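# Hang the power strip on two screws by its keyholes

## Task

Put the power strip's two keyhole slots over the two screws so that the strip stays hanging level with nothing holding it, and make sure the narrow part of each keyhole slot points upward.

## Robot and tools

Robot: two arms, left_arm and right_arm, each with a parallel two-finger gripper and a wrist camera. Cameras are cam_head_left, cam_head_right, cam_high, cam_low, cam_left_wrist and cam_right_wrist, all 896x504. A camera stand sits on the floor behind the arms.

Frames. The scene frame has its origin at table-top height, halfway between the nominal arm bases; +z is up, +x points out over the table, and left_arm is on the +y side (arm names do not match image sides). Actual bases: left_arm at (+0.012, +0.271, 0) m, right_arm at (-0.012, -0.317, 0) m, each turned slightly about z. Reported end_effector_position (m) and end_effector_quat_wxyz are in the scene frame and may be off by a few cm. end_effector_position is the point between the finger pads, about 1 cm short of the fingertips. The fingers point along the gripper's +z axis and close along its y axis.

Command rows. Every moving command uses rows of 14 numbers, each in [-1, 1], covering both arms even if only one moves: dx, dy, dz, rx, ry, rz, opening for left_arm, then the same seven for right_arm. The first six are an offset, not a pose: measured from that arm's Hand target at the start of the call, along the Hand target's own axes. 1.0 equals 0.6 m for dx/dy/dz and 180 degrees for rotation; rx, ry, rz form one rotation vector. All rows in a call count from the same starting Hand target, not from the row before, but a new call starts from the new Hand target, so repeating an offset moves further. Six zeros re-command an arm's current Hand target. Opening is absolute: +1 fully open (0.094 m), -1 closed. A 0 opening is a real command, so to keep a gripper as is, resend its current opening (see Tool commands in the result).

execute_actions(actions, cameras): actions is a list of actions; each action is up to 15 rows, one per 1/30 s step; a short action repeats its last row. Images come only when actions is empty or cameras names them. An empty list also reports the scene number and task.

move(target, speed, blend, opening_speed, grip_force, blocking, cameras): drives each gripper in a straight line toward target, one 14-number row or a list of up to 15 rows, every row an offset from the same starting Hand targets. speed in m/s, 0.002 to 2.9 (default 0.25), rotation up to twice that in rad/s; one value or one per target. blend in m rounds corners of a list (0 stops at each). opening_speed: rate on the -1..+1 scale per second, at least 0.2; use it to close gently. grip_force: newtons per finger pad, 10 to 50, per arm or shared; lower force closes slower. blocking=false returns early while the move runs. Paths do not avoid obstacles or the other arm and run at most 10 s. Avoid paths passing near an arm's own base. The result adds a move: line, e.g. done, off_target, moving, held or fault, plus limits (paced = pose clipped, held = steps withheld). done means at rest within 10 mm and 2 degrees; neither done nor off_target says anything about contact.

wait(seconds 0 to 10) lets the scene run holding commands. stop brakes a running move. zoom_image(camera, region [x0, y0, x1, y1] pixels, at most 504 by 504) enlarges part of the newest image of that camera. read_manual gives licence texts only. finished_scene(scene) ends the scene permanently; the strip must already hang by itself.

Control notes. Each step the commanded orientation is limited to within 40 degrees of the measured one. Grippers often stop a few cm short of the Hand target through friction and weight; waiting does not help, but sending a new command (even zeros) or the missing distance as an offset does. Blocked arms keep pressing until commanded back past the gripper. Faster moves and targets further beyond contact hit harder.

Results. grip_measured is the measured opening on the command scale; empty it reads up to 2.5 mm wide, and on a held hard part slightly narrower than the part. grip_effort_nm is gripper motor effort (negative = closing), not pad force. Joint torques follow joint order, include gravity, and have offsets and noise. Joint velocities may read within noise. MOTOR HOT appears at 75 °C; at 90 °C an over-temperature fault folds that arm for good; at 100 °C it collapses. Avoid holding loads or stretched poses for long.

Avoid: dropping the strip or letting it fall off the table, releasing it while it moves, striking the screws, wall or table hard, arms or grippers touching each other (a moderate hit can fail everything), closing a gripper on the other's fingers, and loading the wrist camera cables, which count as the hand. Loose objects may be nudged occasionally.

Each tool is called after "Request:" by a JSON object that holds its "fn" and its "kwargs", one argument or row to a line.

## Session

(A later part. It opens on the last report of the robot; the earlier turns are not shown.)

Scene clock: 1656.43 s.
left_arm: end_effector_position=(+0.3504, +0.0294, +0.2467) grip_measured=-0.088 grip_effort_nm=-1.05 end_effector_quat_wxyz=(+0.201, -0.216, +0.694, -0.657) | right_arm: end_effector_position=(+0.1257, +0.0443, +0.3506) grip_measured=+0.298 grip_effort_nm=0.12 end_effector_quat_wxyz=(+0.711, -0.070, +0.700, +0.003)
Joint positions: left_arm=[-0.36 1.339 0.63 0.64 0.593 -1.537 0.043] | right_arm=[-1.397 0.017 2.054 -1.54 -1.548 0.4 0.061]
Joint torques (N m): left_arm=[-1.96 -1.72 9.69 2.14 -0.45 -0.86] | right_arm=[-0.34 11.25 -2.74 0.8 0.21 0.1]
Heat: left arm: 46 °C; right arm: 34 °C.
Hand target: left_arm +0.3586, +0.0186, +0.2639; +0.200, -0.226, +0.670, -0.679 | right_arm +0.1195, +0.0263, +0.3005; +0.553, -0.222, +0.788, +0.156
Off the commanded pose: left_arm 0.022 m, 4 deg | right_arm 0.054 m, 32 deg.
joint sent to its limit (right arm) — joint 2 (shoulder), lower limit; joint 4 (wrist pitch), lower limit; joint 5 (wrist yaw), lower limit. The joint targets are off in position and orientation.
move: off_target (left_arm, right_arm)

Request:
{"fn": "wait", "kwargs": {
  "seconds": 0.1,
  "cameras": ["cam_right_wrist","cam_head_left","cam_head_right"]
}}

Request:
{"fn": "zoom_image", "kwargs": {
  "camera": "cam_head_right",
  "region": [370, 130, 480, 240]
}}

Request:
{"fn": "zoom_image", "kwargs": {
  "camera": "cam_head_left",
  "region": [370, 130, 480, 240]
}}

Scene clock: 1663.83 s.
left_arm: end_effector_position=(+0.3504, +0.0294, +0.2467) grip_measured=-0.088 grip_effort_nm=-1.05 end_effector_quat_wxyz=(+0.201, -0.216, +0.694, -0.657) | right_arm: end_effector_position=(+0.1257, +0.0443, +0.3506) grip_measured=+0.298 grip_effort_nm=0.13 end_effector_quat_wxyz=(+0.711, -0.070, +0.700, +0.003)
Joint positions: left_arm=[-0.36 1.339 0.63 0.64 0.593 -1.537 0.043] | right_arm=[-1.397 0.017 2.054 -1.54 -1.548 0.4 0.061]
Joint torques (N m): left_arm=[-1.99 -1.8 9.61 2.16 -0.45 -0.85] | right_arm=[-0.17 11.34 -2.69 0.83 0.23 0.11]
Heat: left arm: 46 °C; right arm: 34 °C.
Hand target: left_arm +0.3586, +0.0186, +0.2639; +0.200, -0.226, +0.670, -0.679 | right_arm +0.1195, +0.0263, +0.3005; +0.553, -0.222, +0.788, +0.156
Tool commands: left_gripper/opening=-0.3 right_gripper/opening=+0.3
Off the commanded pose: left_arm 0.022 m, 4 deg | right_arm 0.054 m, 32 deg.
wait: 0.10 s; at rest from the start
Images, in order (width x height): cam_head_left 896x504, cam_head_right 896x504, cam_right_wrist 896x504.

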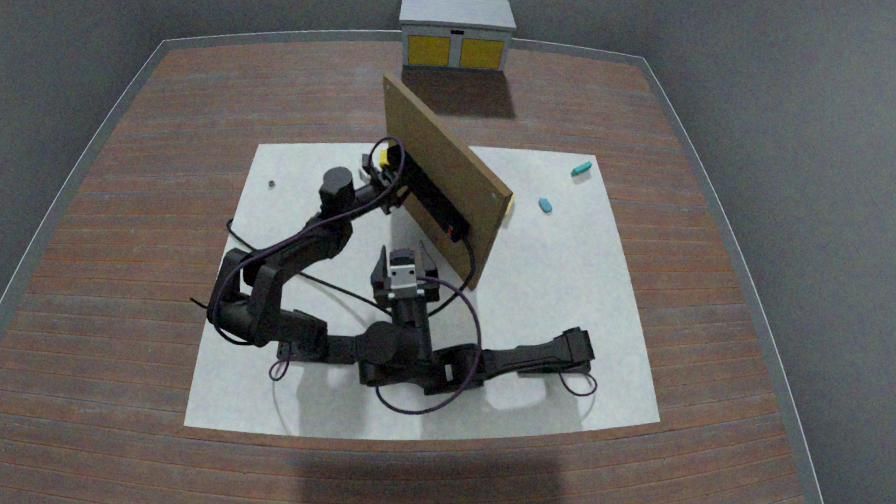

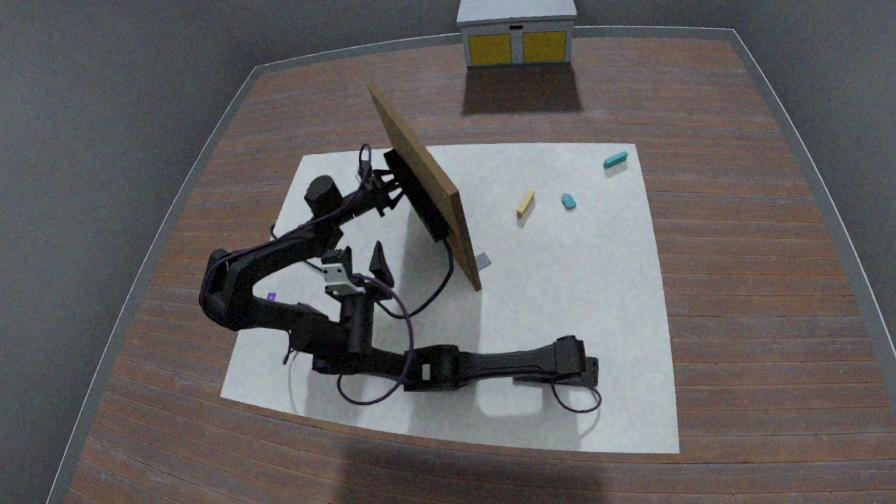

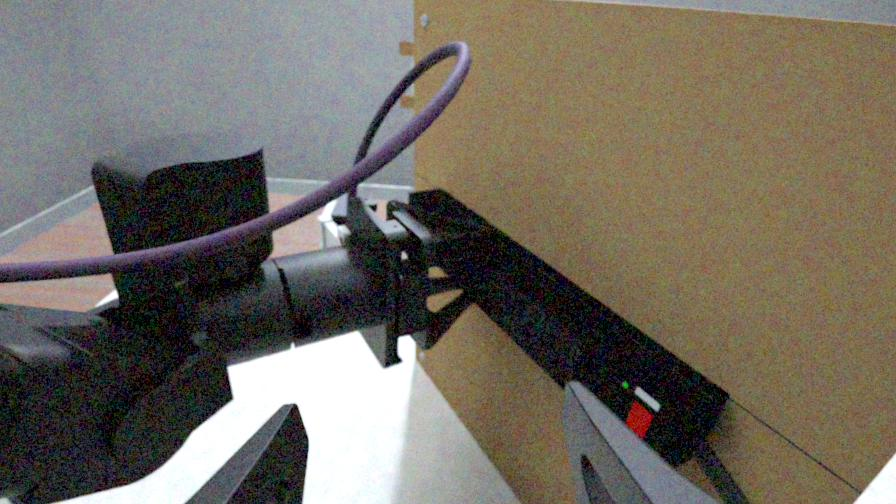

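Scaled by 4.582.

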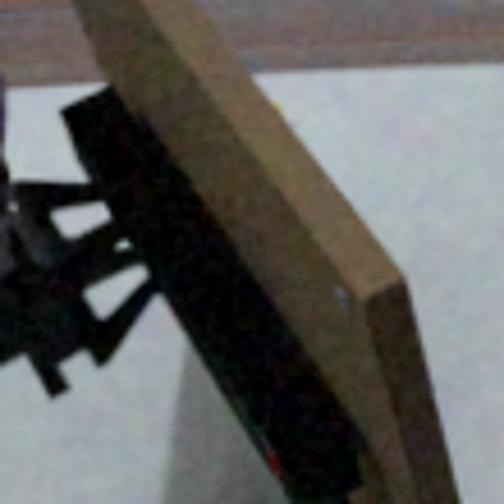

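Scaled by 4.582.

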